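# Seat the loose pipe fully in the push-fit fitting

## Task

Insert the free pipe into the fitting's open socket and keep pushing until it is seated all the way in.

## Robot and tools

ROBOT. Two seven-joint arms, left_arm and right_arm, each ending in a two-finger parallel gripper. Each wrist carries a camera: cam_left_wrist and cam_right_wrist, both 896x504. A Wrist depth line gives a 7x7 grid of rough distances in mm (164 to 4000) straight out from each camera, read row by row from top left; '-' means no value. Clear objects do not show in depth.

FRAME. All positions, hand poses and offsets use the scene frame: origin on the table surface halfway between the nominal bases, +x away from the robot over the table, +z up, +y toward left_arm (not the image side). Measured bases: left_arm at (-0.030, +0.293, +0.036) m, right_arm at (-0.022, -0.302, +0.036) m. On each gripper, fingers point along its own +z and open and close along its own y. end_effector_position is the middle of the closed pads (pads 38 mm long); fingertips stick out about 19 mm past it when closed, 6 mm when wide open. Printed positions may be off by a few cm at long reach.

THE ROW. Every motion command is a row of 16 numbers, each within -1 to 1: left dx, dy, dz, rx, ry, rz, gripper position, gripper speed, then the same eight for the right arm. Always send all 16, even if one arm is idle. dx..rz are an offset, not a pose: they count from that arm's Hand target as it stood when the call began, along scene axes. 1.0 equals 0.6 m for dx/dy/dz and 180 degrees for rotation; rx, ry, rz form one rotation vector, turning about the hand's own position. Sending six zeros asks for nothing new. Gripper position is absolute: +1 wide open (85 mm), 0 about 45 mm, -1 shut; the mapping is slightly uneven, so check position_measured_pct (about 50 minus 50 times the position number). Gripper speed: -1 about 20 mm/s, 0 about 85, +1 about 150; a faster close grips harder (roughly 100 N per pad at -1 up to about 240 N at +1). A zero in position or speed is a real command, so repeat an idle gripper's last values.

TOOLS.
- execute_actions(actions, cameras): actions is a list of actions; each action is a table of up to 15 rows, one per 1/30 s step; a short table repeats its final row to 15. All rows of one action count from the same start pose, but the next action starts from the new Hand target, so a repeated offset adds up. An empty list returns state and all camera images.
- move(target, speed, blend, stop_force, zero, blocking, cameras): target is one 16-number row or a list of up to 15 rows, every one an offset from the Hand targets at the move's start. speed is path top speed in m/s, 0.002 to 0.5 (default 0.25). blend is corner rounding in m for a list (0 stops at each point). stop_force, 25 to 80 N, ends an arm's path when it feels that much push against its travel; zero (default true) resets the reference first. Not allowed with blocking=false. Moves stop after 10 s total. The result adds a move: line, e.g. done, off_target, moving, held, fault; limits=paced means the pose was clipped, limits=held that steps were withheld.
- wait(seconds): lets time pass, 0 to 3600 s, no new commands.
- stop(): brakes a running move.
- zoom_image(camera, region): region [x0, y0, x1, y1] in pixels of the latest image, at most 504 wide and high.
- clear_fault(arm): clears a reported torque fault on left_arm or right_arm.
- finished_scene(scene): ends scene 1 or 2; irreversible.

RESULTS. Per arm: end_effector_position (m) and end_effector_quat_wxyz, Hand target (your last commanded pose, which the next offsets build on; the gripper often rests a little short of it), joint positions, velocities and torques, Flange force in gripper axes (includes held weight, has bias), Tool commands. Gripper object_status: 0 moving, 1 blocked opening, 2 stopped on an object before the requested position (firm grip), 3 reached the request or pads touched. Readings of 98 or more mean the pads met, likely on nothing.

LIMITS. Commanded orientation is clipped to 32 degrees from the current one each step. A clearance check withholds commands that bring the arms too close. Joint torque limits are 104.5 N m for the four inner joints and 51.3 for the wrist, but the wrist motors really give only about 23 N m. Exceeding a sensor limit or straying 5 degrees from plan causes a torque fault; the arm halts until clear_fault. Motors heat when holding loads, stretched out or pushing; MOTOR HOT appears from 60 °C and at 75 °C the arm sinks for 30 to 60 s.

CARE. The arms are stiff: aiming even millimetres beyond a solid contact presses very hard. For the insertion, grip the pipe firmly, line it up with the socket axis, and push slowly with stop_force rather than a far target; back the target off afterwards to release pressure. Do not drop the pipe, let it roll off the table, slam it into the fitting, bang the arms together or grip hard while it still rests on something. Something may nudge the pipe; look before grasping. Call finished_scene only when the pipe stays fully seated after letting go.

Each tool is called after "Request:" by a JSON object that holds its "op" and its "data", one argument or row to a line.

## Session

Request:
{"op": "execute_actions", "data": {
  "actions": []
}}

Scene clock: 0.00 s.
left_arm: end_effector_position=(+0.3522, -0.0539, +0.3712) position_measured_pct=0.0 object_status=3 motor_current_ma=0 end_effector_quat_wxyz=(+0.103, +0.916, -0.194, +0.336) | right_arm: end_effector_position=(+0.2679, -0.3392, +0.2831) position_measured_pct=0.0 object_status=3 motor_current_ma=0 end_effector_quat_wxyz=(-0.236, +0.645, +0.581, +0.437)
Joint positions: left_arm=[0.51 0.08 0.328 1.938 -0.51 0.486 -0.793] | right_arm=[0.816 0.439 0.19 2.124 -0.867 1.46 1.367]
Joint velocities: within noise
Joint torques (N m): no reading
Flange force (N): no reading
Wrist depth (mm): cam_left_wrist=[2294 824 839 847 858 876 895 / 753 759 768 769 789 806 822 / 709 710 716 725 737 746 762 / 659 670 675 684 691 700 705 / 616 624 631 639 645 649 662 / 579 586 592 597 603 612 617 / 545 552 560 566 570 573 577] | cam_right_wrist=[1020 1101 1197 1331 1448 3418 3527 / 871 926 997 1073 1151 1278 3684 / 752 796 847 906 974 1051 1147 / 672 709 743 787 832 884 947 / 599 628 662 694 734 773 822 / 540 568 595 620 646 679 716 / 488 509 532 559 580 613 644]
Hand target: left_arm +0.3522, -0.0539, +0.3712; +0.103, +0.916, -0.194, +0.336 | right_arm +0.2679, -0.3392, +0.2831; -0.236, +0.645, +0.581, +0.437
Tool commands: left_gripper/position=+1.0 left_gripper/speed=+1.0 right_gripper/position=+1.0 right_gripper/speed=+1.0

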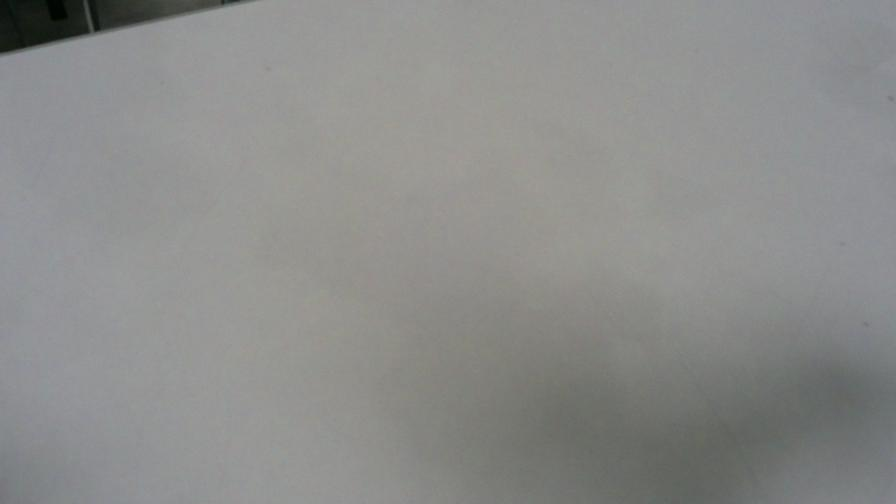

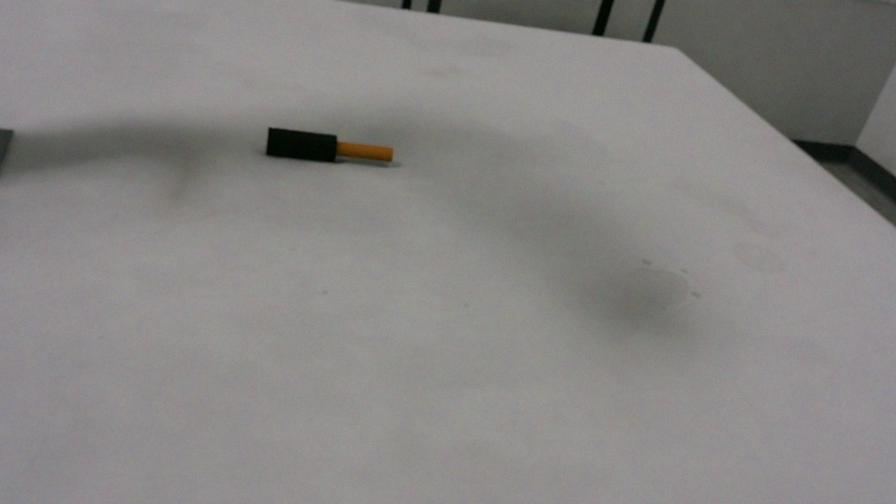

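Request:
{"op": "move", "data": {
  "target": [0.013,0.59,0.05,0.0675,0.22,0.127,1,1,0.137,0.065,0.228,-0.318,0.095,0.03,1,1],
  "cameras": ["all"],
  "speed": 0.4
}}

Scene clock: 3.70 s.
left_arm: end_effector_position=(+0.3600, +0.3001, +0.4012) position_measured_pct=0.0 object_status=3 motor_current_ma=0 end_effector_quat_wxyz=(+0.000, +1.000, +0.000, +0.000) | right_arm: end_effector_position=(+0.3501, -0.3003, +0.4199) position_measured_pct=0.0 object_status=3 motor_current_ma=0 end_effector_quat_wxyz=(+0.000, +0.707, +0.707, -0.002)
Joint positions: left_arm=[-0.015 0.183 -0.076 1.457 0.014 1.501 -1.669] | right_arm=[0.089 0.14 -0.119 1.45 0.019 1.555 -0.094]
Joint torques (N m): left_arm=[1.52 -11.36 0.7 -9.82 -0.28 0.1 -0.35] | right_arm=[-2.42 -10.26 1.46 -10.95 -0.07 -0.07 -0.01]
Flange force (N): left_arm=[-5.6 -2.4 2.2] | right_arm=[-3.0 -9.6 6.4]
Wrist depth (mm): cam_left_wrist=[547 546 546 547 546 548 547 / 547 546 546 545 547 545 546 / 544 545 546 544 545 547 545 / 545 546 545 545 546 546 546 / 544 545 545 545 545 546 543 / 544 544 545 545 545 543 545 / 545 543 543 545 543 545 546] | cam_right_wrist=[563 563 564 563 562 563 563 / 560 562 561 562 566 565 562 / 561 562 564 564 562 563 564 / 562 562 562 561 563 562 562 / 562 563 563 562 564 564 565 / 562 565 561 563 562 561 563 / 561 563 563 563 563 563 565]
Hand target: left_arm +0.3600, +0.3001, +0.4012; +0.000, +1.000, +0.000, +0.000 | right_arm +0.3501, -0.3002, +0.4199; +0.000, +0.707, +0.707, -0.002
Off the commanded pose: left_arm 0.000 m, 0 deg | right_arm 0.000 m, 0 deg.
move: done

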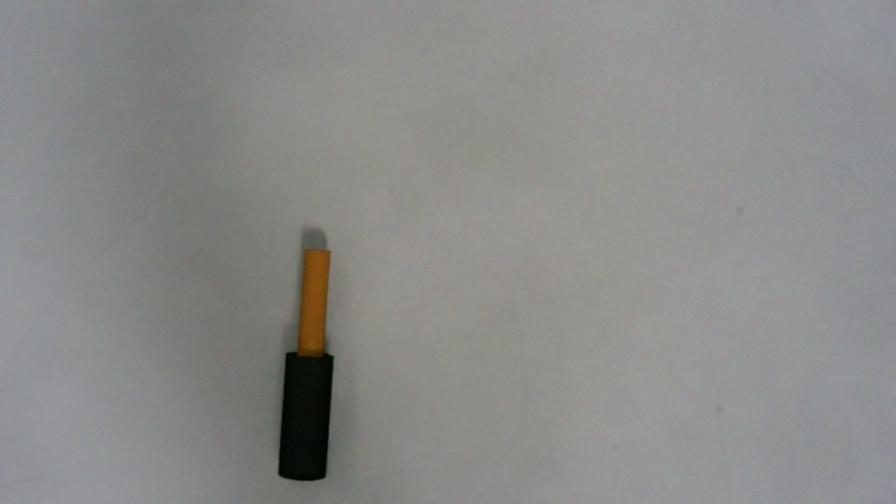

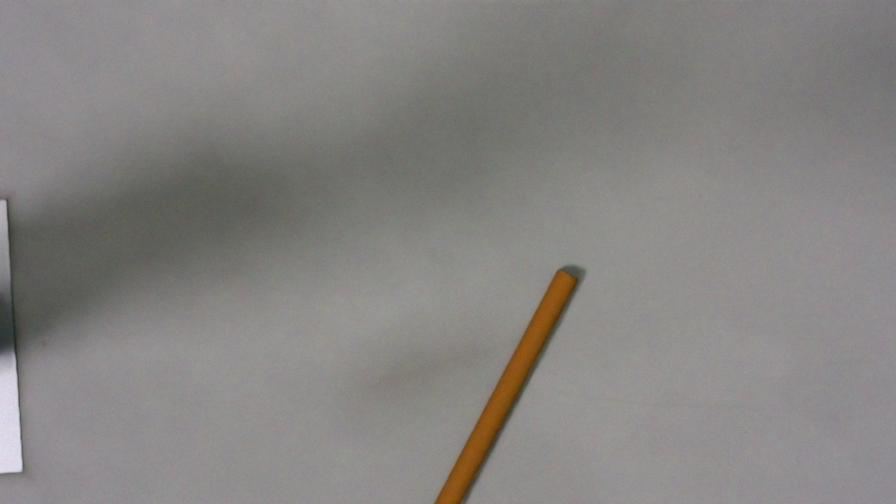

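Request:
{"op": "move", "data": {
  "target": [-0.15,0.1,0,0,0,0,1,1,0,-0.25,0,0,0,0,1,1],
  "cameras": ["all"],
  "speed": 0.4
}}

Scene clock: 5.00 s.
left_arm: end_effector_position=(+0.2700, +0.3601, +0.4012) position_measured_pct=0.0 object_status=3 motor_current_ma=0 end_effector_quat_wxyz=(+0.000, +1.000, +0.000, +0.000) | right_arm: end_effector_position=(+0.3501, -0.4502, +0.4199) position_measured_pct=0.0 object_status=3 motor_current_ma=0 end_effector_quat_wxyz=(+0.000, +0.707, +0.707, -0.002)
Joint positions: left_arm=[-0.125 -0.011 -0.167 1.673 -0.001 1.479 -1.871] | right_arm=[0.349 0.204 0.036 1.372 -0.004 1.567 0.321]
Joint torques (N m): left_arm=[1.54 -7.12 0.8 -9.88 -0.3 0.11 -0.33] | right_arm=[-2.41 -11.45 1.82 -10.94 -0.06 -0.03 0.02]
Flange force (N): left_arm=[-6.0 -1.3 2.4] | right_arm=[0.7 -10.2 6.6]
Wrist depth (mm): cam_left_wrist=[544 543 543 544 544 544 546 / 544 545 543 544 545 545 546 / 546 545 546 544 546 546 545 / 544 546 545 545 547 545 546 / 544 545 543 545 547 548 545 / 545 545 545 546 546 547 546 / 544 546 544 547 546 544 547] | cam_right_wrist=[561 560 562 562 559 561 561 / 561 562 559 559 560 561 560 / 560 563 562 561 559 561 560 / 562 562 563 562 562 561 562 / 562 561 562 563 562 562 562 / 564 562 561 563 563 561 564 / 565 563 562 563 563 566 562]
Hand target: left_arm +0.2700, +0.3601, +0.4012; +0.000, +1.000, +0.000, +0.000 | right_arm +0.3501, -0.4502, +0.4199; +0.000, +0.707, +0.707, -0.002
Off the commanded pose: left_arm 0.000 m, 0 deg | right_arm 0.000 m, 0 deg.
move: done

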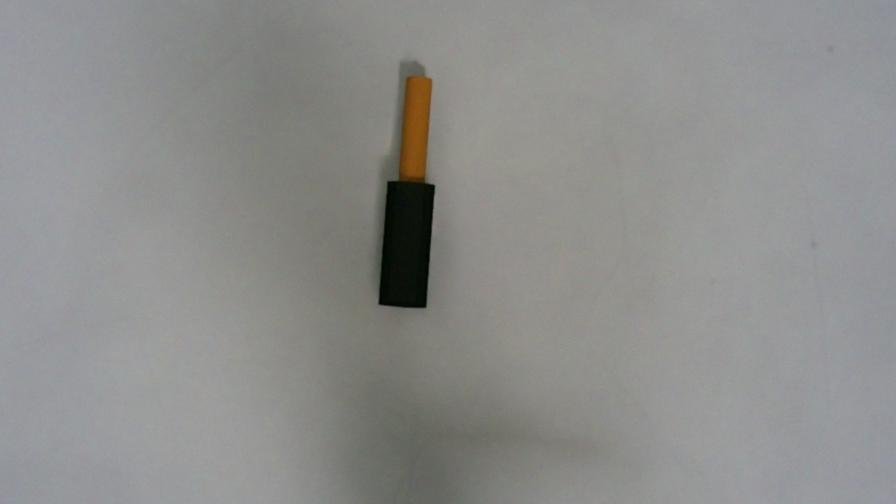

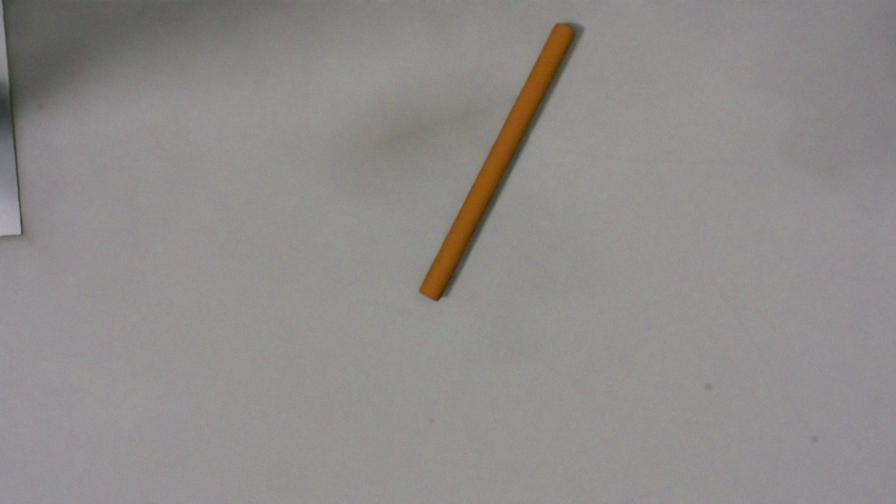

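Request:
{"op": "move", "data": {
  "target": [0.08,0.038,-0.252,0,0,0.979,1,1,0.017,0.102,-0.283,0,0,0.853,1,1],
  "cameras": ["all"],
  "speed": 0.5
}}

Scene clock: 10.43 s.
left_arm: end_effector_position=(+0.3180, +0.3829, +0.2500) position_measured_pct=0.0 object_status=3 motor_current_ma=0 end_effector_quat_wxyz=(+0.000, +0.033, +0.999, +0.000) | right_arm: end_effector_position=(+0.3603, -0.3890, +0.2501) position_measured_pct=0.0 object_status=3 motor_current_ma=0 end_effector_quat_wxyz=(+0.002, -0.526, +0.850, +0.000)
Joint positions: left_arm=[0.002 0.245 -0.387 1.903 0.107 1.014 1.065] | right_arm=[0.527 0.313 -0.391 1.811 0.134 1.042 2.702]
Joint torques (N m): left_arm=[1.49 -10.46 0.1 -8.33 -0.38 0.23 -0.38] | right_arm=[-2.33 -11.84 0.73 -9.54 -0.03 0.02 0.05]
Flange force (N): left_arm=[5.5 1.0 0.0] | right_arm=[6.6 9.5 0.8]
Wrist depth (mm): cam_left_wrist=[400 399 398 398 398 397 397 / 399 397 398 398 397 397 396 / 398 397 397 397 396 396 395 / 396 397 397 396 396 394 395 / 396 396 395 395 394 394 395 / 395 395 394 373 394 395 394 / 395 395 394 372 394 393 393] | cam_right_wrist=[388 390 390 392 394 396 397 / 390 390 390 392 394 395 397 / 390 390 391 393 395 395 398 / 390 391 392 393 395 396 398 / 390 390 393 394 396 395 398 / 391 392 393 395 396 398 398 / 391 391 393 396 396 397 397]
Hand target: left_arm +0.3180, +0.3829, +0.2500; +0.000, +0.033, +0.999, +0.000 | right_arm +0.3603, -0.3890, +0.2501; +0.002, -0.526, +0.850, +0.000
Off the commanded pose: left_arm 0.000 m, 0 deg | right_arm 0.000 m, 0 deg.
move: done

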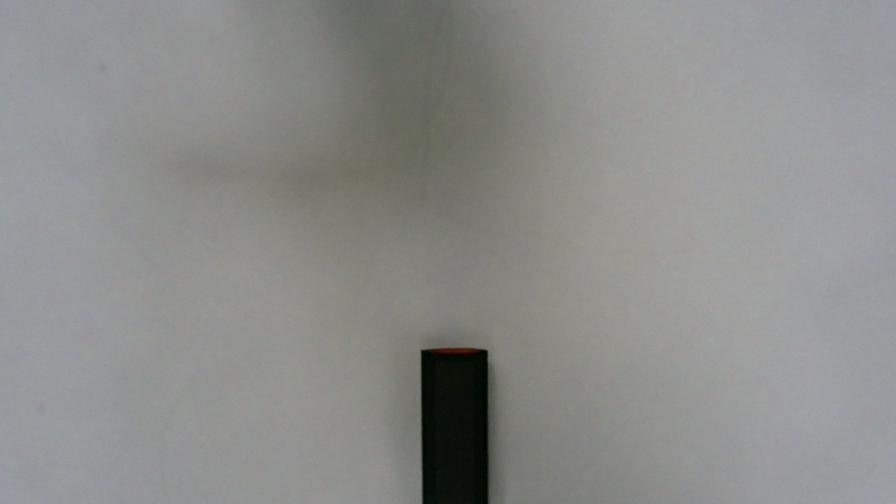

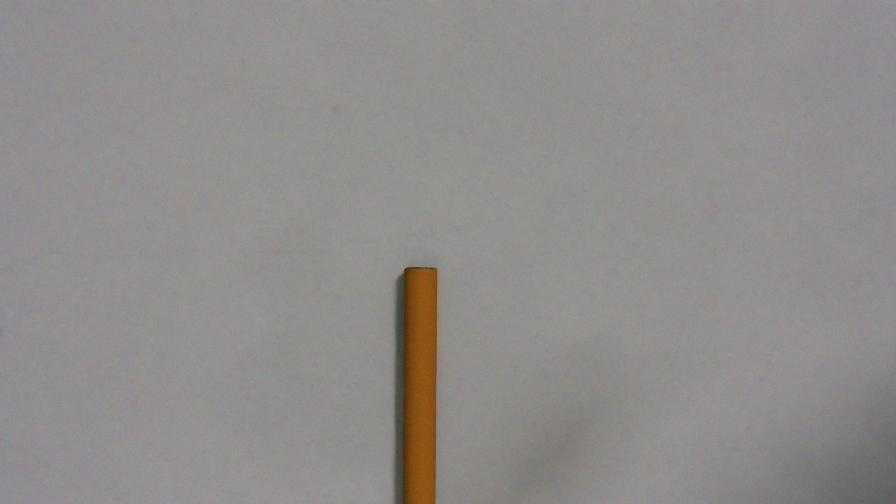

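Request:
{"op": "move", "data": {
  "target": [
    [0.037,0,-0.3,0,0,0,1,1,0.013,-0.007,-0.3,0,0,0,1,1],
    [0.037,0,-0.382,0,0,0,1,1,0.013,-0.007,-0.382,0,0,0,1,1]
  ],
  "blend": [0.01,0],
  "speed": [0.3,0.12]
}}

Request:
{"op": "move", "data": {
  "target": [0,0,0,0,0,0,-0.6,-1,0,0,0,0,0,0,-1,-1],
  "cameras": ["all"]
}}

Scene clock: 13.13 s.
left_arm: end_effector_position=(+0.3403, +0.3829, +0.0208) position_measured_pct=0.0 object_status=3 motor_current_ma=0 end_effector_quat_wxyz=(+0.000, +0.033, +0.999, +0.000) | right_arm: end_effector_position=(+0.3681, -0.3932, +0.0209) position_measured_pct=0.0 object_status=3 motor_current_ma=0 end_effector_quat_wxyz=(+0.002, -0.526, +0.850, +0.000)
Joint positions: left_arm=[-0.155 0.746 -0.197 2.083 0.399 0.348 0.819] | right_arm=[0.387 0.764 -0.218 2.022 0.397 0.392 2.474]
Joint torques (N m): left_arm=[1.55 -15.18 0 -3.53 -0.41 0.22 -0.29] | right_arm=[-2.45 -15.36 0.84 -5 0 -0.01 0.07]
Flange force (N): left_arm=[5.4 1.9 -2.2] | right_arm=[7.9 3.0 -8.6]
Wrist depth (mm): cam_left_wrist=[169 169 168 168 168 168 168 / 168 168 168 168 168 167 167 / 168 168 168 167 167 167 167 / 168 168 167 167 167 167 167 / 167 167 167 167 167 167 166 / 167 167 167 - 166 166 166 / 167 167 167 - 166 166 166] | cam_right_wrist=[- - 165 165 166 166 167 / - - 165 165 166 166 167 / - - 165 165 166 166 167 / - - 165 165 166 167 167 / - 164 165 165 166 166 167 / - - 165 165 166 166 167 / - - 165 166 166 166 167]
Hand target: left_arm +0.3403, +0.3829, +0.0208; +0.000, +0.033, +0.999, +0.000 | right_arm +0.3681, -0.3932, +0.0209; +0.002, -0.526, +0.850, +0.000
Off the commanded pose: left_arm 0.000 m, 0 deg | right_arm 0.000 m, 0 deg.
move: done

Scene clock: 17.37 s.
left_arm: end_effector_position=(+0.3402, +0.3829, +0.0208) position_measured_pct=70.6 object_status=2 motor_current_ma=50 end_effector_quat_wxyz=(+0.000, +0.033, +0.999, +0.000) | right_arm: end_effector_position=(+0.3681, -0.3933, +0.0209) position_measured_pct=84.4 object_status=0 motor_current_ma=1000 end_effector_quat_wxyz=(+0.002, -0.526, +0.850, +0.000)
Joint positions: left_arm=[-0.155 0.747 -0.197 2.083 0.399 0.348 0.819] | right_arm=[0.387 0.764 -0.218 2.022 0.397 0.392 2.474]
Joint torques (N m): left_arm=[1.91 -8.97 1.06 -4.01 -0.04 -0.78 -0.32] | right_arm=[-2.99 -6.3 0.75 -2.76 -0.17 -0.24 0.04]
Flange force (N): left_arm=[9.4 1.6 -22.0] | right_arm=[9.4 3.6 -31.1]
Wrist depth (mm): cam_left_wrist=[169 168 168 168 168 168 168 / 168 168 168 168 168 168 167 / 168 168 168 168 167 167 167 / 168 167 167 167 167 167 167 / 167 167 167 167 167 167 167 / 167 167 167 - 166 166 166 / 167 167 167 - 166 166 166] | cam_right_wrist=[- 165 165 165 165 165 166 / - 165 165 165 165 166 166 / 165 165 165 166 166 166 166 / 165 165 165 165 166 166 166 / 165 165 165 165 166 166 166 / 165 165 165 - 166 166 166 / 165 165 166 - 166 166 166]
Hand target: left_arm +0.3402, +0.3829, +0.0208; +0.000, +0.033, +0.999, +0.000 | right_arm +0.3681, -0.3932, +0.0209; +0.002, -0.526, +0.850, +0.000
Off the commanded pose: left_arm 0.000 m, 0 deg | right_arm 0.000 m, 0 deg.
move: done

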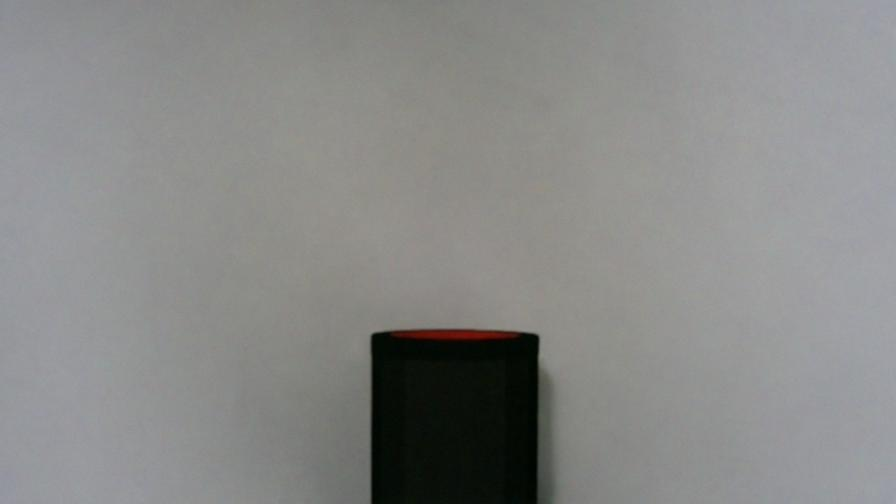

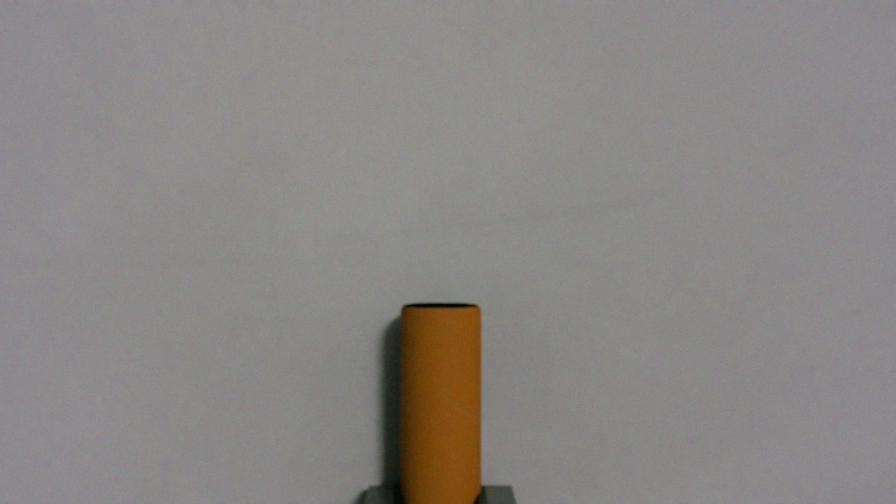

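Request:
{"op": "move", "data": {
  "target": [
    [0,0,0.1,0,0,0,-0.6,-1,0,0,0.1,0,0,0,-1,-1],
    [0.033,-0.455,0.382,0,0,0.521,-0.6,-1,-0.0135,0.455,0.393,0,0,0.1467,-1,-1]
  ],
  "speed": [0.12,0.3],
  "blend": [0.01,0],
  "cameras": ["all"]
}}

Scene clock: 21.70 s.
left_arm: end_effector_position=(+0.3600, +0.1099, +0.2500) position_measured_pct=70.6 object_status=2 motor_current_ma=50 end_effector_quat_wxyz=(+0.000, +0.707, -0.707, +0.000) | right_arm: end_effector_position=(+0.3600, -0.1202, +0.2567) position_measured_pct=84.4 object_status=2 motor_current_ma=50 end_effector_quat_wxyz=(-0.002, +0.707, -0.708, +0.000)
Joint positions: left_arm=[0.931 0.474 -0.792 1.675 0.366 1.147 3.175] | right_arm=[-0.026 0.397 -0.573 1.696 0.235 1.114 2.409]
Joint torques (N m): left_arm=[1.56 -13.68 -2.17 -8.79 -0.29 0.15 -0.41] | right_arm=[-2.45 -13.09 -0.2 -9.78 -0.08 -0.02 -0.01]
Flange force (N): left_arm=[-4.1 2.6 1.2] | right_arm=[9.8 9.0 0.9]
Wrist depth (mm): cam_left_wrist=[396 395 395 395 - 395 395 / 396 395 395 395 - 395 394 / 395 394 395 394 394 395 394 / 394 395 395 395 394 394 395 / 394 395 395 393 394 394 395 / 394 395 - - - 394 394 / 394 395 - - - 393 393] | cam_right_wrist=[397 398 398 399 399 401 401 / 398 397 399 400 400 401 402 / 398 399 399 400 400 399 402 / 397 399 400 399 401 401 401 / 399 399 399 401 401 401 402 / 398 400 399 401 401 402 400 / 399 400 400 399 400 402 403]
Hand target: left_arm +0.3600, +0.1099, +0.2500; +0.000, +0.707, -0.707, +0.000 | right_arm +0.3600, -0.1202, +0.2567; -0.002, +0.707, -0.708, +0.000
Off the commanded pose: left_arm 0.000 m, 0 deg | right_arm 0.000 m, 0 deg.
move: done

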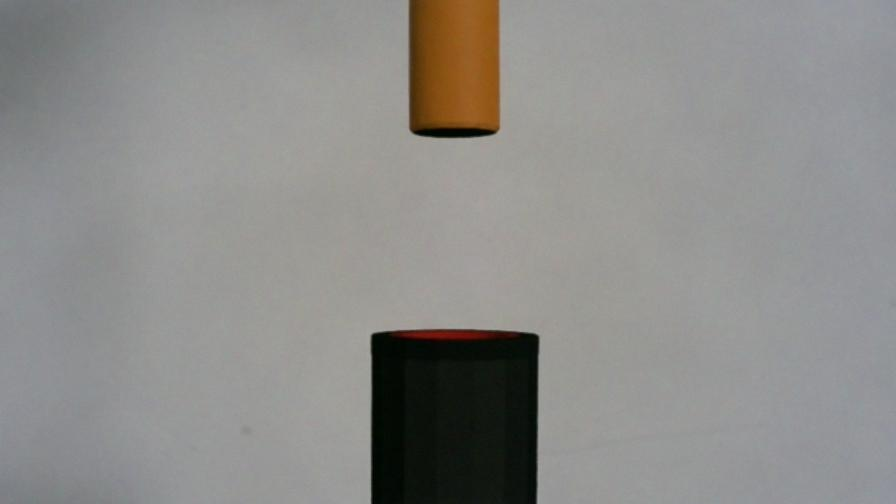

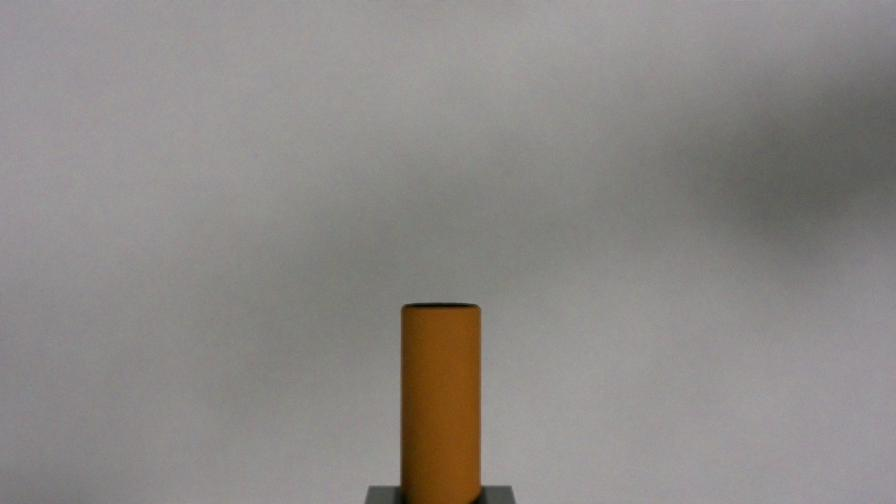

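Request:
{"op": "zoom_image", "data": {
  "camera": "cam_right_wrist",
  "region": [380, 290, 500, 504]
}}

Request:
{"op": "zoom_image", "data": {
  "camera": "cam_left_wrist",
  "region": [330, 0, 580, 504]
}}

Scaled by 2.355 from the camera's image (finer frame: 1280x720).

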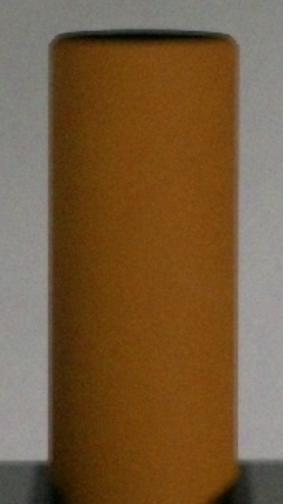

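Scaled by 1.000.

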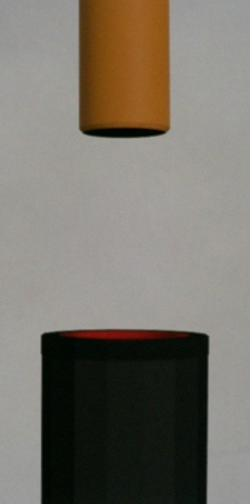

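Request:
{"op": "move", "data": {
  "target": [0,0,0,0,0,0,-0.6,-1,0,0.043,0,0,0,0,-1,-1],
  "speed": 0.1,
  "cameras": ["cam_left_wrist"]
}}

Request:
{"op": "zoom_image", "data": {
  "camera": "cam_left_wrist",
  "region": [360, 230, 550, 370]
}}

Scene clock: 23.77 s.
left_arm: end_effector_position=(+0.3601, +0.1099, +0.2500) position_measured_pct=70.6 object_status=2 motor_current_ma=50 end_effector_quat_wxyz=(+0.000, +0.707, -0.707, +0.000) | right_arm: end_effector_position=(+0.3600, -0.0944, +0.2567) position_measured_pct=84.4 object_status=2 motor_current_ma=50 end_effector_quat_wxyz=(-0.002, +0.707, -0.708, +0.000)
Joint positions: left_arm=[0.931 0.474 -0.792 1.675 0.366 1.147 3.175] | right_arm=[-0.087 0.424 -0.575 1.658 0.249 1.13 2.349]
Joint torques (N m): left_arm=[1.51 -13.63 -2.1 -8.74 -0.32 0.11 -0.36] | right_arm=[-2.42 -13.71 -0.41 -9.95 -0.11 -0.1 -0.06]
Flange force (N): left_arm=[-4.1 2.5 0.9] | right_arm=[10.4 8.7 1.1]
Wrist depth (mm): cam_left_wrist=[395 395 395 395 - 395 394 / 396 395 395 394 - 394 395 / 395 395 394 395 - 395 394 / 395 394 395 394 395 394 395 / 394 394 395 395 - 394 393 / 395 394 - - - 394 394 / 395 394 - - - 394 394] | cam_right_wrist=[395 396 398 398 398 401 402 / 395 398 398 398 400 400 402 / 397 397 398 399 400 401 401 / 396 398 398 400 400 402 402 / 396 398 400 400 402 402 403 / 398 400 399 400 401 402 404 / 399 398 400 401 402 403 403]
Hand target: left_arm +0.3601, +0.1099, +0.2500; +0.000, +0.707, -0.707, +0.000 | right_arm +0.3600, -0.0944, +0.2567; -0.002, +0.707, -0.708, +0.000
Off the commanded pose: left_arm 0.000 m, 0 deg | right_arm 0.000 m, 0 deg.
move: done

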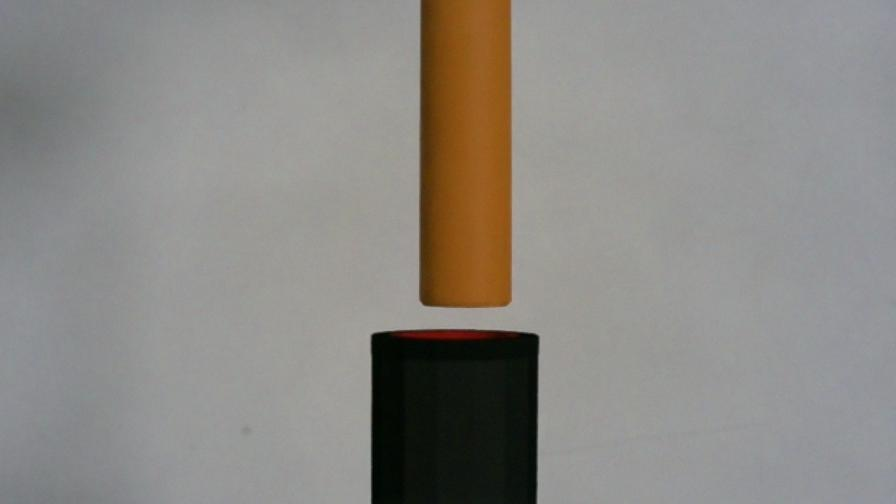

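Scaled by 2.653 from the camera's image (finer frame: 1280x720).

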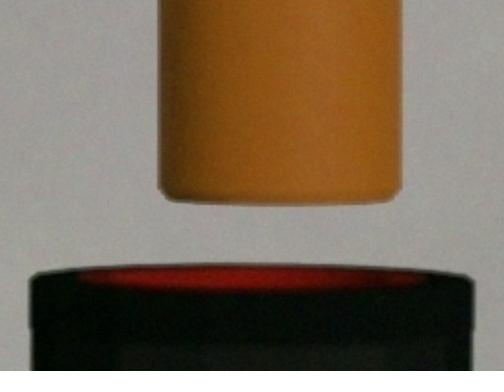

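Request:
{"op": "move", "data": {
  "target": [
    [0,0,0,0,0,0,-0.6,-1,0.003,0,-0.0017,0,0,0,-1,-1],
    [0,0,0,0,0,0,-0.6,-1,0.0065,0.055,-0.0017,0,0,0,-1,-1]
  ],
  "speed": 0.02,
  "stop_force": 30,
  "cameras": ["cam_left_wrist","cam_right_wrist"]
}}

Request:
{"op": "zoom_image", "data": {
  "camera": "cam_left_wrist",
  "region": [360, 260, 550, 400]
}}

Scene clock: 27.03 s.
left_arm: end_effector_position=(+0.3600, +0.1099, +0.2499) position_measured_pct=70.6 object_status=2 motor_current_ma=50 end_effector_quat_wxyz=(+0.000, +0.707, -0.707, +0.000) | right_arm: end_effector_position=(+0.3639, -0.0614, +0.2557) position_measured_pct=84.4 object_status=2 motor_current_ma=50 end_effector_quat_wxyz=(-0.002, +0.707, -0.708, +0.000)
Joint positions: left_arm=[0.931 0.474 -0.792 1.675 0.366 1.147 3.175] | right_arm=[-0.163 0.469 -0.571 1.593 0.27 1.156 2.282]
Joint torques (N m): left_arm=[10.58 -15.54 6.79 -12.12 6.25 0.56 -0.45] | right_arm=[-10.35 -14.43 -8.05 -15.71 -3.89 -5.6 -0.22]
Flange force (N): left_arm=[-26.2 0.7 2.1] | right_arm=[33.3 10.4 0.1]
Wrist depth (mm): cam_left_wrist=[394 394 394 394 394 395 393 / 394 395 395 395 394 394 393 / 394 394 394 394 393 393 394 / 395 394 395 394 394 394 394 / 394 394 394 395 - 394 394 / 394 394 - - - 395 394 / 395 394 - - - 394 393] | cam_right_wrist=[398 398 398 400 402 404 402 / 397 398 398 400 402 402 402 / 396 397 398 400 401 402 403 / 396 397 398 400 400 401 402 / 397 397 397 399 400 401 403 / 396 398 398 398 399 400 402 / 395 397 397 398 400 401 401]
Hand target: left_arm +0.3600, +0.1099, +0.2500; +0.000, +0.707, -0.707, +0.000 | right_arm +0.3639, -0.0614, +0.2557; -0.002, +0.707, -0.708, +0.000
Off the commanded pose: left_arm 0.000 m, 0 deg | right_arm 0.000 m, 0 deg.
move: done

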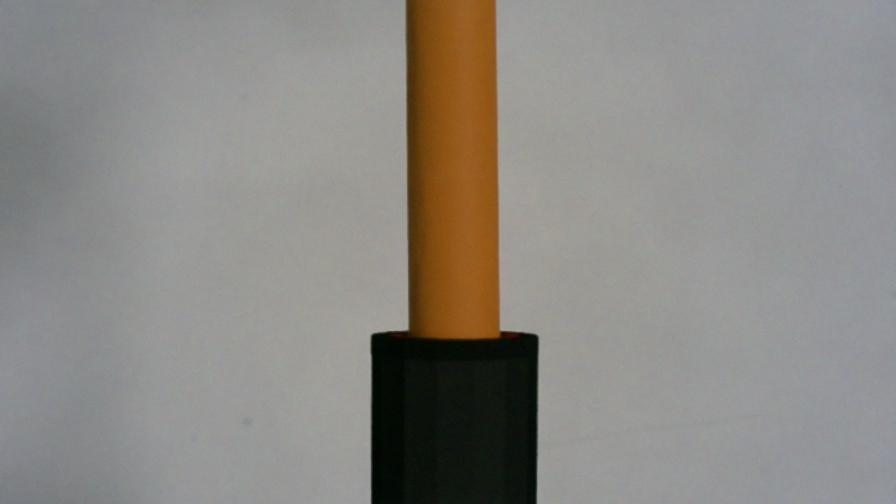

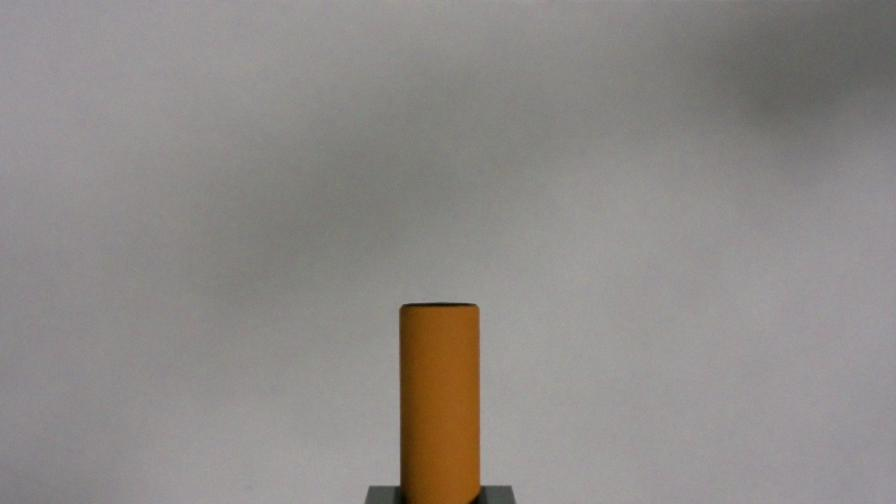

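Scaled by 2.653 from the camera's image (finer frame: 1280x720).

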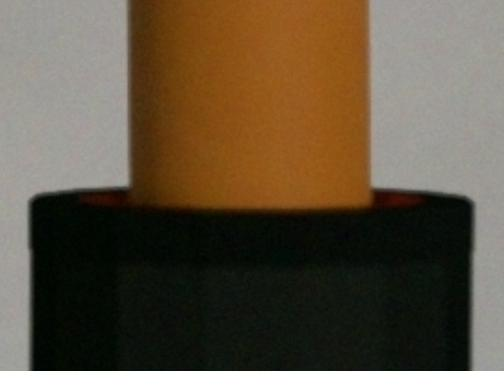

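Request:
{"op": "move", "data": {
  "target": [0,0,0,0,0,0,-0.6,-1,0.0032,0.05,0,0,0,0,-1,-1],
  "speed": 0.015,
  "stop_force": 60,
  "cameras": ["cam_left_wrist","cam_right_wrist"]
}}

Scene clock: 29.93 s.
left_arm: end_effector_position=(+0.3600, +0.1099, +0.2499) position_measured_pct=70.6 object_status=2 motor_current_ma=50 end_effector_quat_wxyz=(+0.000, +0.707, -0.707, +0.000) | right_arm: end_effector_position=(+0.3658, -0.0314, +0.2557) position_measured_pct=84.4 object_status=2 motor_current_ma=50 end_effector_quat_wxyz=(-0.002, +0.707, -0.708, +0.000)
Joint positions: left_arm=[0.931 0.474 -0.792 1.675 0.365 1.147 3.175] | right_arm=[-0.231 0.508 -0.567 1.53 0.286 1.184 2.228]
Joint torques (N m): left_arm=[31.66 -17.48 28.16 -19.16 21.19 1.03 -0.97] | right_arm=[-29.72 -17.88 -27.15 -31.24 -12.71 -19.55 -0.37]
Flange force (N): left_arm=[-77.9 -1.4 -1.3] | right_arm=[86.3 12.8 3.5]
Wrist depth (mm): cam_left_wrist=[394 393 394 393 393 393 393 / 393 394 393 393 394 393 393 / 395 394 394 393 393 393 393 / 395 394 394 393 394 393 394 / 394 395 395 394 394 394 393 / 395 395 - - - 394 393 / 394 395 - - - 394 394] | cam_right_wrist=[397 398 400 401 403 403 404 / 397 398 398 400 401 402 404 / 396 397 398 399 400 400 402 / 395 397 397 399 400 401 402 / 394 397 397 398 400 398 401 / 395 396 396 398 398 400 401 / 393 396 396 398 399 400 399]
Hand target: left_arm +0.3601, +0.1099, +0.2500; +0.000, +0.707, -0.707, +0.000 | right_arm +0.3658, -0.0314, +0.2557; -0.002, +0.707, -0.708, +0.000
Off the commanded pose: left_arm 0.000 m, 0 deg | right_arm 0.000 m, 0 deg.
move: done

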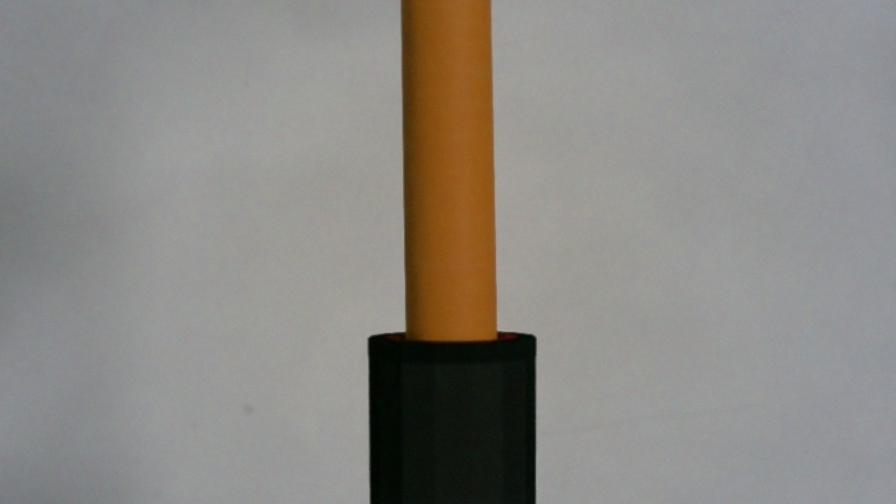

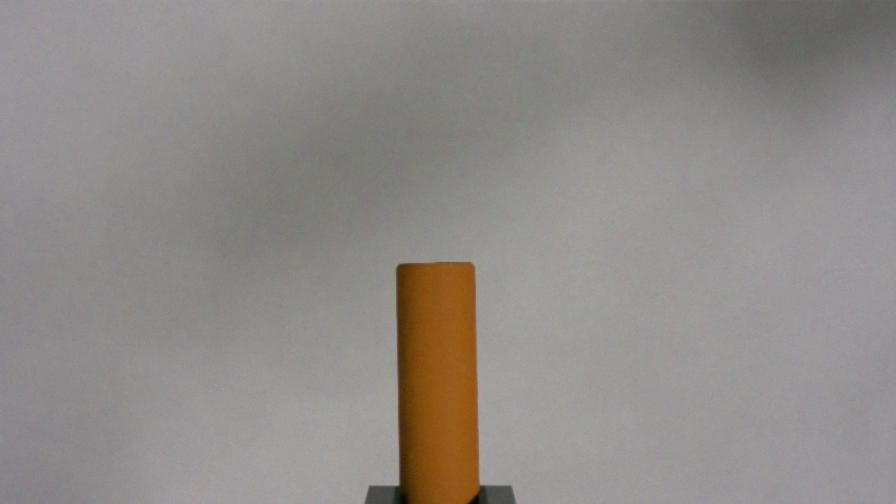

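Request:
{"op": "move", "data": {
  "target": [0,0,0,0,0,0,-0.6,-1,-0.0002,-0.003,0,0,0,0,-0.3,0]
}}

Request:
{"op": "move", "data": {
  "target": [0,0,0,0,0,0,-0.6,-1,0,0,0,0,0,0,-1,0.4],
  "cameras": ["cam_left_wrist","cam_right_wrist"]
}}

Request:
{"op": "move", "data": {
  "target": [0,0,0,0,0,0,-0.6,-1,0.0016,0.025,0,0,0,0,-1,0.4],
  "speed": 0.01,
  "stop_force": 75,
  "cameras": ["cam_left_wrist","cam_right_wrist"]
}}

Scene clock: 30.83 s.
left_arm: end_effector_position=(+0.3600, +0.1099, +0.2500) position_measured_pct=70.6 object_status=2 motor_current_ma=50 end_effector_quat_wxyz=(+0.000, +0.707, -0.707, +0.000) | right_arm: end_effector_position=(+0.3657, -0.0332, +0.2557) position_measured_pct=64.9 object_status=0 motor_current_ma=0 end_effector_quat_wxyz=(-0.002, +0.707, -0.708, +0.000)
Joint positions: left_arm=[0.931 0.474 -0.792 1.675 0.366 1.147 3.175] | right_arm=[-0.227 0.506 -0.567 1.534 0.285 1.182 2.231]
Joint torques (N m): left_arm=[1.55 -13.87 -2.15 -8.9 -0.29 0.11 -0.33] | right_arm=[-2.37 -15.19 -0.51 -9.91 -0.03 0.03 0.01]
Flange force (N): left_arm=[-4.2 2.4 1.5] | right_arm=[11.4 8.4 1.3]
Wrist depth (mm): cam_left_wrist=[395 395 395 395 395 395 395 / 394 395 395 395 395 395 394 / 394 395 394 394 395 395 395 / 395 394 394 394 395 395 394 / 394 394 394 394 - 394 394 / 395 395 - - - 395 395 / 394 395 - - - 394 395] | cam_right_wrist=[394 396 396 397 398 399 399 / 395 397 396 398 398 399 400 / 394 396 397 398 400 400 400 / 396 396 396 398 398 400 401 / 396 397 398 398 400 399 401 / 397 398 396 399 399 402 402 / 397 398 398 398 401 402 402]
Hand target: left_arm +0.3600, +0.1099, +0.2500; +0.000, +0.707, -0.707, +0.000 | right_arm +0.3657, -0.0332, +0.2557; -0.002, +0.707, -0.708, +0.000
Off the commanded pose: left_arm 0.000 m, 0 deg | right_arm 0.000 m, 0 deg.
move: done

Scene clock: 31.33 s.
left_arm: end_effector_position=(+0.3601, +0.1100, +0.2500) position_measured_pct=70.6 object_status=2 motor_current_ma=50 end_effector_quat_wxyz=(+0.000, +0.707, -0.707, +0.000) | right_arm: end_effector_position=(+0.3657, -0.0333, +0.2556) position_measured_pct=84.8 object_status=2 motor_current_ma=50 end_effector_quat_wxyz=(-0.002, +0.707, -0.708, +0.000)
Joint positions: left_arm=[0.931 0.474 -0.792 1.675 0.366 1.147 3.175] | right_arm=[-0.227 0.506 -0.567 1.534 0.285 1.182 2.231]
Joint torques (N m): left_arm=[1.8 -13.95 -1.95 -7.77 -0.51 1.05 -0.47] | right_arm=[-0.82 -14.98 0.8 -10.54 0.72 -0.28 -0.25]
Flange force (N): left_arm=[-3.2 -0.3 2.2] | right_arm=[10.2 11.4 0.6]
Wrist depth (mm): cam_left_wrist=[395 395 395 395 394 394 394 / 395 395 395 395 394 395 395 / 395 395 395 395 394 394 393 / 395 394 394 395 394 395 394 / 395 395 394 394 394 393 394 / 395 394 - - - 393 394 / 394 394 - - - 394 395] | cam_right_wrist=[394 396 397 397 398 399 401 / 394 394 396 398 398 400 399 / 395 396 396 398 399 401 401 / 395 396 397 397 399 401 400 / 396 397 397 399 399 402 401 / 396 396 398 398 401 401 401 / 396 398 399 399 399 401 403]
Hand target: left_arm +0.3600, +0.1099, +0.2500; +0.000, +0.707, -0.707, +0.000 | right_arm +0.3657, -0.0333, +0.2556; -0.002, +0.707, -0.708, +0.000
Off the commanded pose: left_arm 0.000 m, 0 deg | right_arm 0.000 m, 0 deg.
move: done

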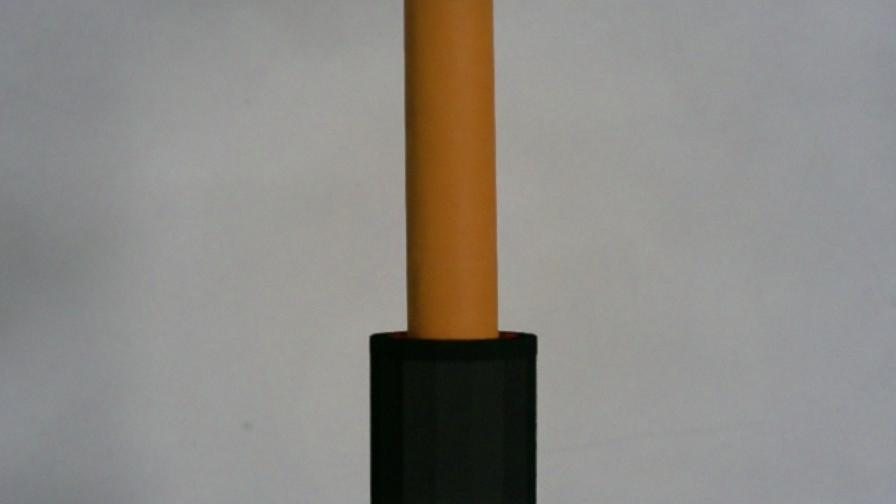

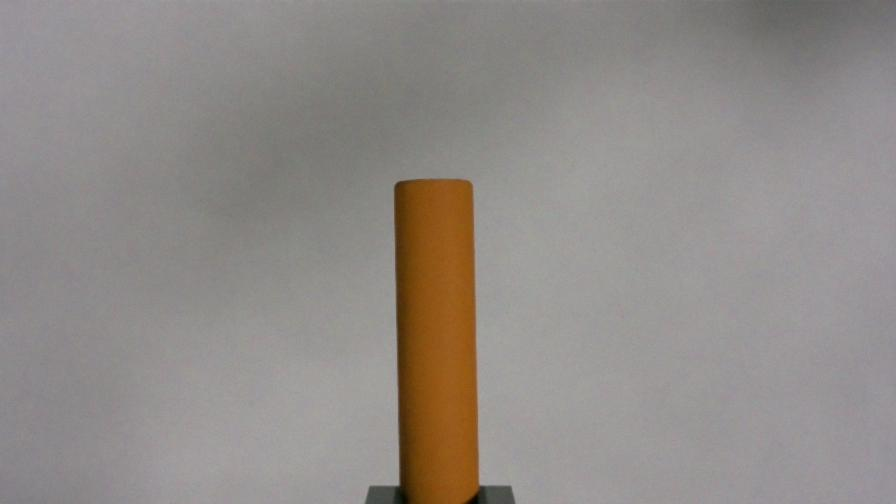

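Scene clock: 33.67 s.
left_arm: end_effector_position=(+0.3600, +0.1100, +0.2499) position_measured_pct=70.6 object_status=2 motor_current_ma=50 end_effector_quat_wxyz=(+0.000, +0.707, -0.707, +0.000) | right_arm: end_effector_position=(+0.3667, -0.0183, +0.2556) position_measured_pct=84.8 object_status=2 motor_current_ma=50 end_effector_quat_wxyz=(-0.002, +0.707, -0.708, +0.000)
Joint positions: left_arm=[0.931 0.474 -0.792 1.675 0.365 1.147 3.175] | right_arm=[-0.26 0.527 -0.565 1.5 0.293 1.197 2.206]
Joint torques (N m): left_arm=[26.25 -18.02 22.33 -17.02 16.99 1.69 -0.92] | right_arm=[-23.33 -16.45 -20.43 -26.95 -9.14 -16.06 -0.55]
Flange force (N): left_arm=[-63.3 -3.3 2.8] | right_arm=[71.7 14.4 -0.1]
Wrist depth (mm): cam_left_wrist=[394 393 393 394 393 393 393 / 394 394 394 393 393 393 393 / 394 394 394 394 394 393 393 / 394 395 394 394 394 393 393 / 395 394 394 394 393 393 393 / 395 394 - - - 394 393 / 395 395 - - - 393 394] | cam_right_wrist=[397 398 399 400 401 402 403 / 396 398 398 399 401 402 404 / 397 397 399 398 401 402 402 / 397 397 398 398 399 402 402 / 395 396 397 399 399 400 402 / 397 396 396 398 399 399 402 / 394 395 396 398 397 399 399]
Hand target: left_arm +0.3600, +0.1099, +0.2500; +0.000, +0.707, -0.707, +0.000 | right_arm +0.3667, -0.0182, +0.2557; -0.002, +0.707, -0.708, +0.000
Off the commanded pose: left_arm 0.000 m, 0 deg | right_arm 0.000 m, 0 deg.
move: done

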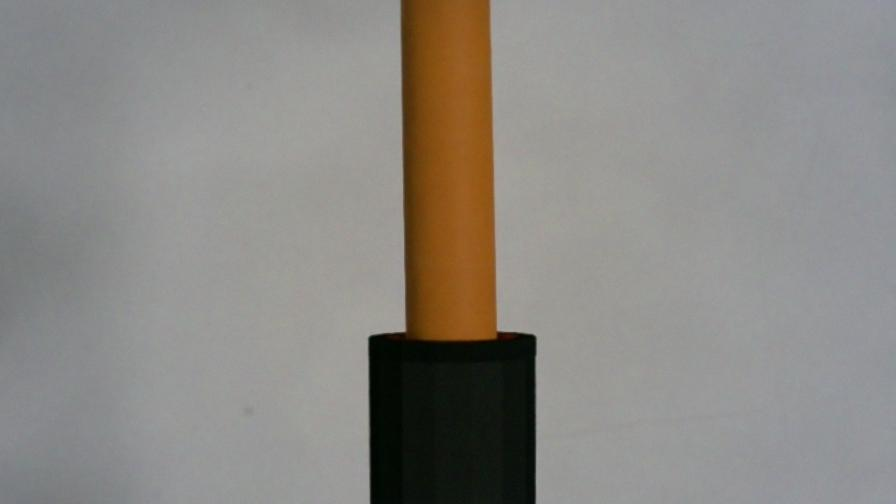

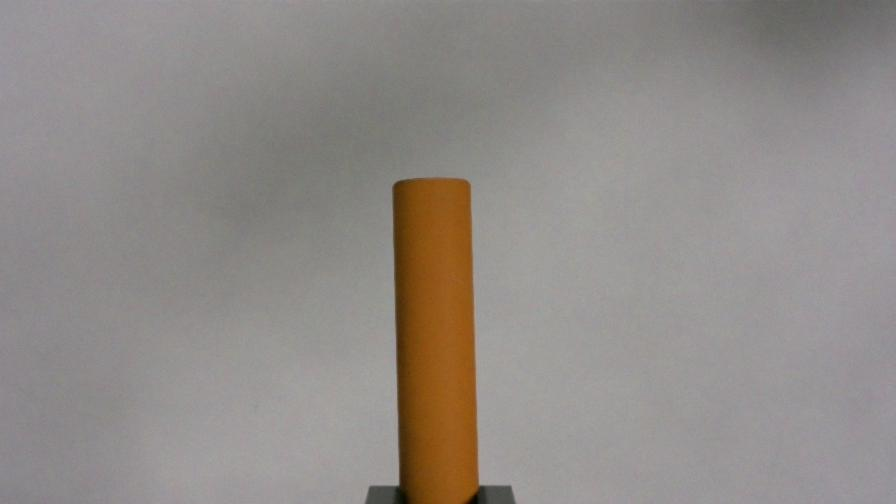

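Request:
{"op": "move", "data": {
  "target": [0,0,0,0,0,0,-0.6,-1,0.0006,0.009,0,0,0,0,-1,0.4],
  "speed": 0.01,
  "stop_force": 25,
  "cameras": ["cam_left_wrist","cam_right_wrist"]
}}

Scene clock: 35.27 s.
left_arm: end_effector_position=(+0.3600, +0.1099, +0.2500) position_measured_pct=70.6 object_status=2 motor_current_ma=50 end_effector_quat_wxyz=(+0.000, +0.707, -0.707, +0.000) | right_arm: end_effector_position=(+0.3671, -0.0137, +0.2556) position_measured_pct=84.8 object_status=2 motor_current_ma=50 end_effector_quat_wxyz=(-0.001, +0.706, -0.708, +0.000)
Joint positions: left_arm=[0.931 0.474 -0.792 1.675 0.366 1.147 3.175] | right_arm=[-0.271 0.533 -0.564 1.488 0.295 1.202 2.199]
Joint torques (N m): left_arm=[35.89 -18.46 32.4 -20.79 24.54 1.19 -0.85] | right_arm=[-33.64 -18.77 -30.57 -34.41 -14.21 -22.64 -0.67]
Flange force (N): left_arm=[-88.7 -2.3 -0.9] | right_arm=[97.7 13.0 3.7]
Wrist depth (mm): cam_left_wrist=[393 393 393 393 393 392 393 / 393 394 394 393 393 393 393 / 394 393 393 393 394 393 394 / 395 394 393 394 393 393 394 / 394 394 393 395 393 394 393 / 394 395 - - - 394 394 / 395 394 - - - 394 394] | cam_right_wrist=[398 398 401 402 401 403 404 / 396 398 399 401 402 403 405 / 395 398 398 399 400 403 403 / 395 396 396 398 400 400 403 / 395 395 396 398 399 400 400 / 394 395 397 397 398 400 399 / 393 396 395 396 397 398 398]
Hand target: left_arm +0.3600, +0.1099, +0.2500; +0.000, +0.707, -0.707, +0.000 | right_arm +0.3671, -0.0137, +0.2556; -0.002, +0.706, -0.708, +0.000 (not the last commanded pose)
Off the commanded pose: left_arm 0.000 m, 0 deg | right_arm 0.001 m, 0 deg.
move: contact (right_arm)

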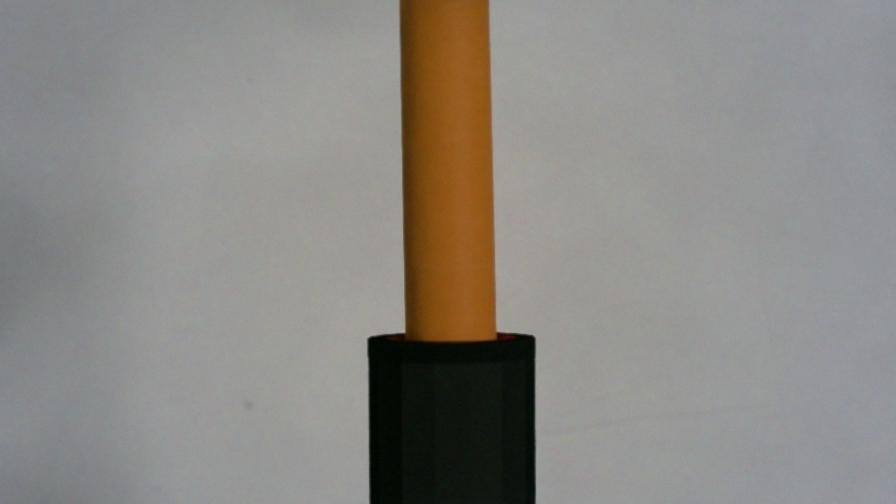

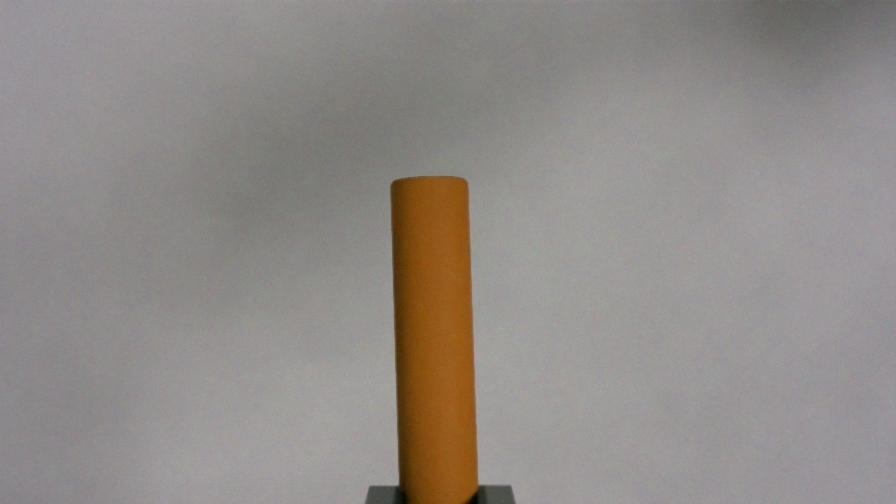

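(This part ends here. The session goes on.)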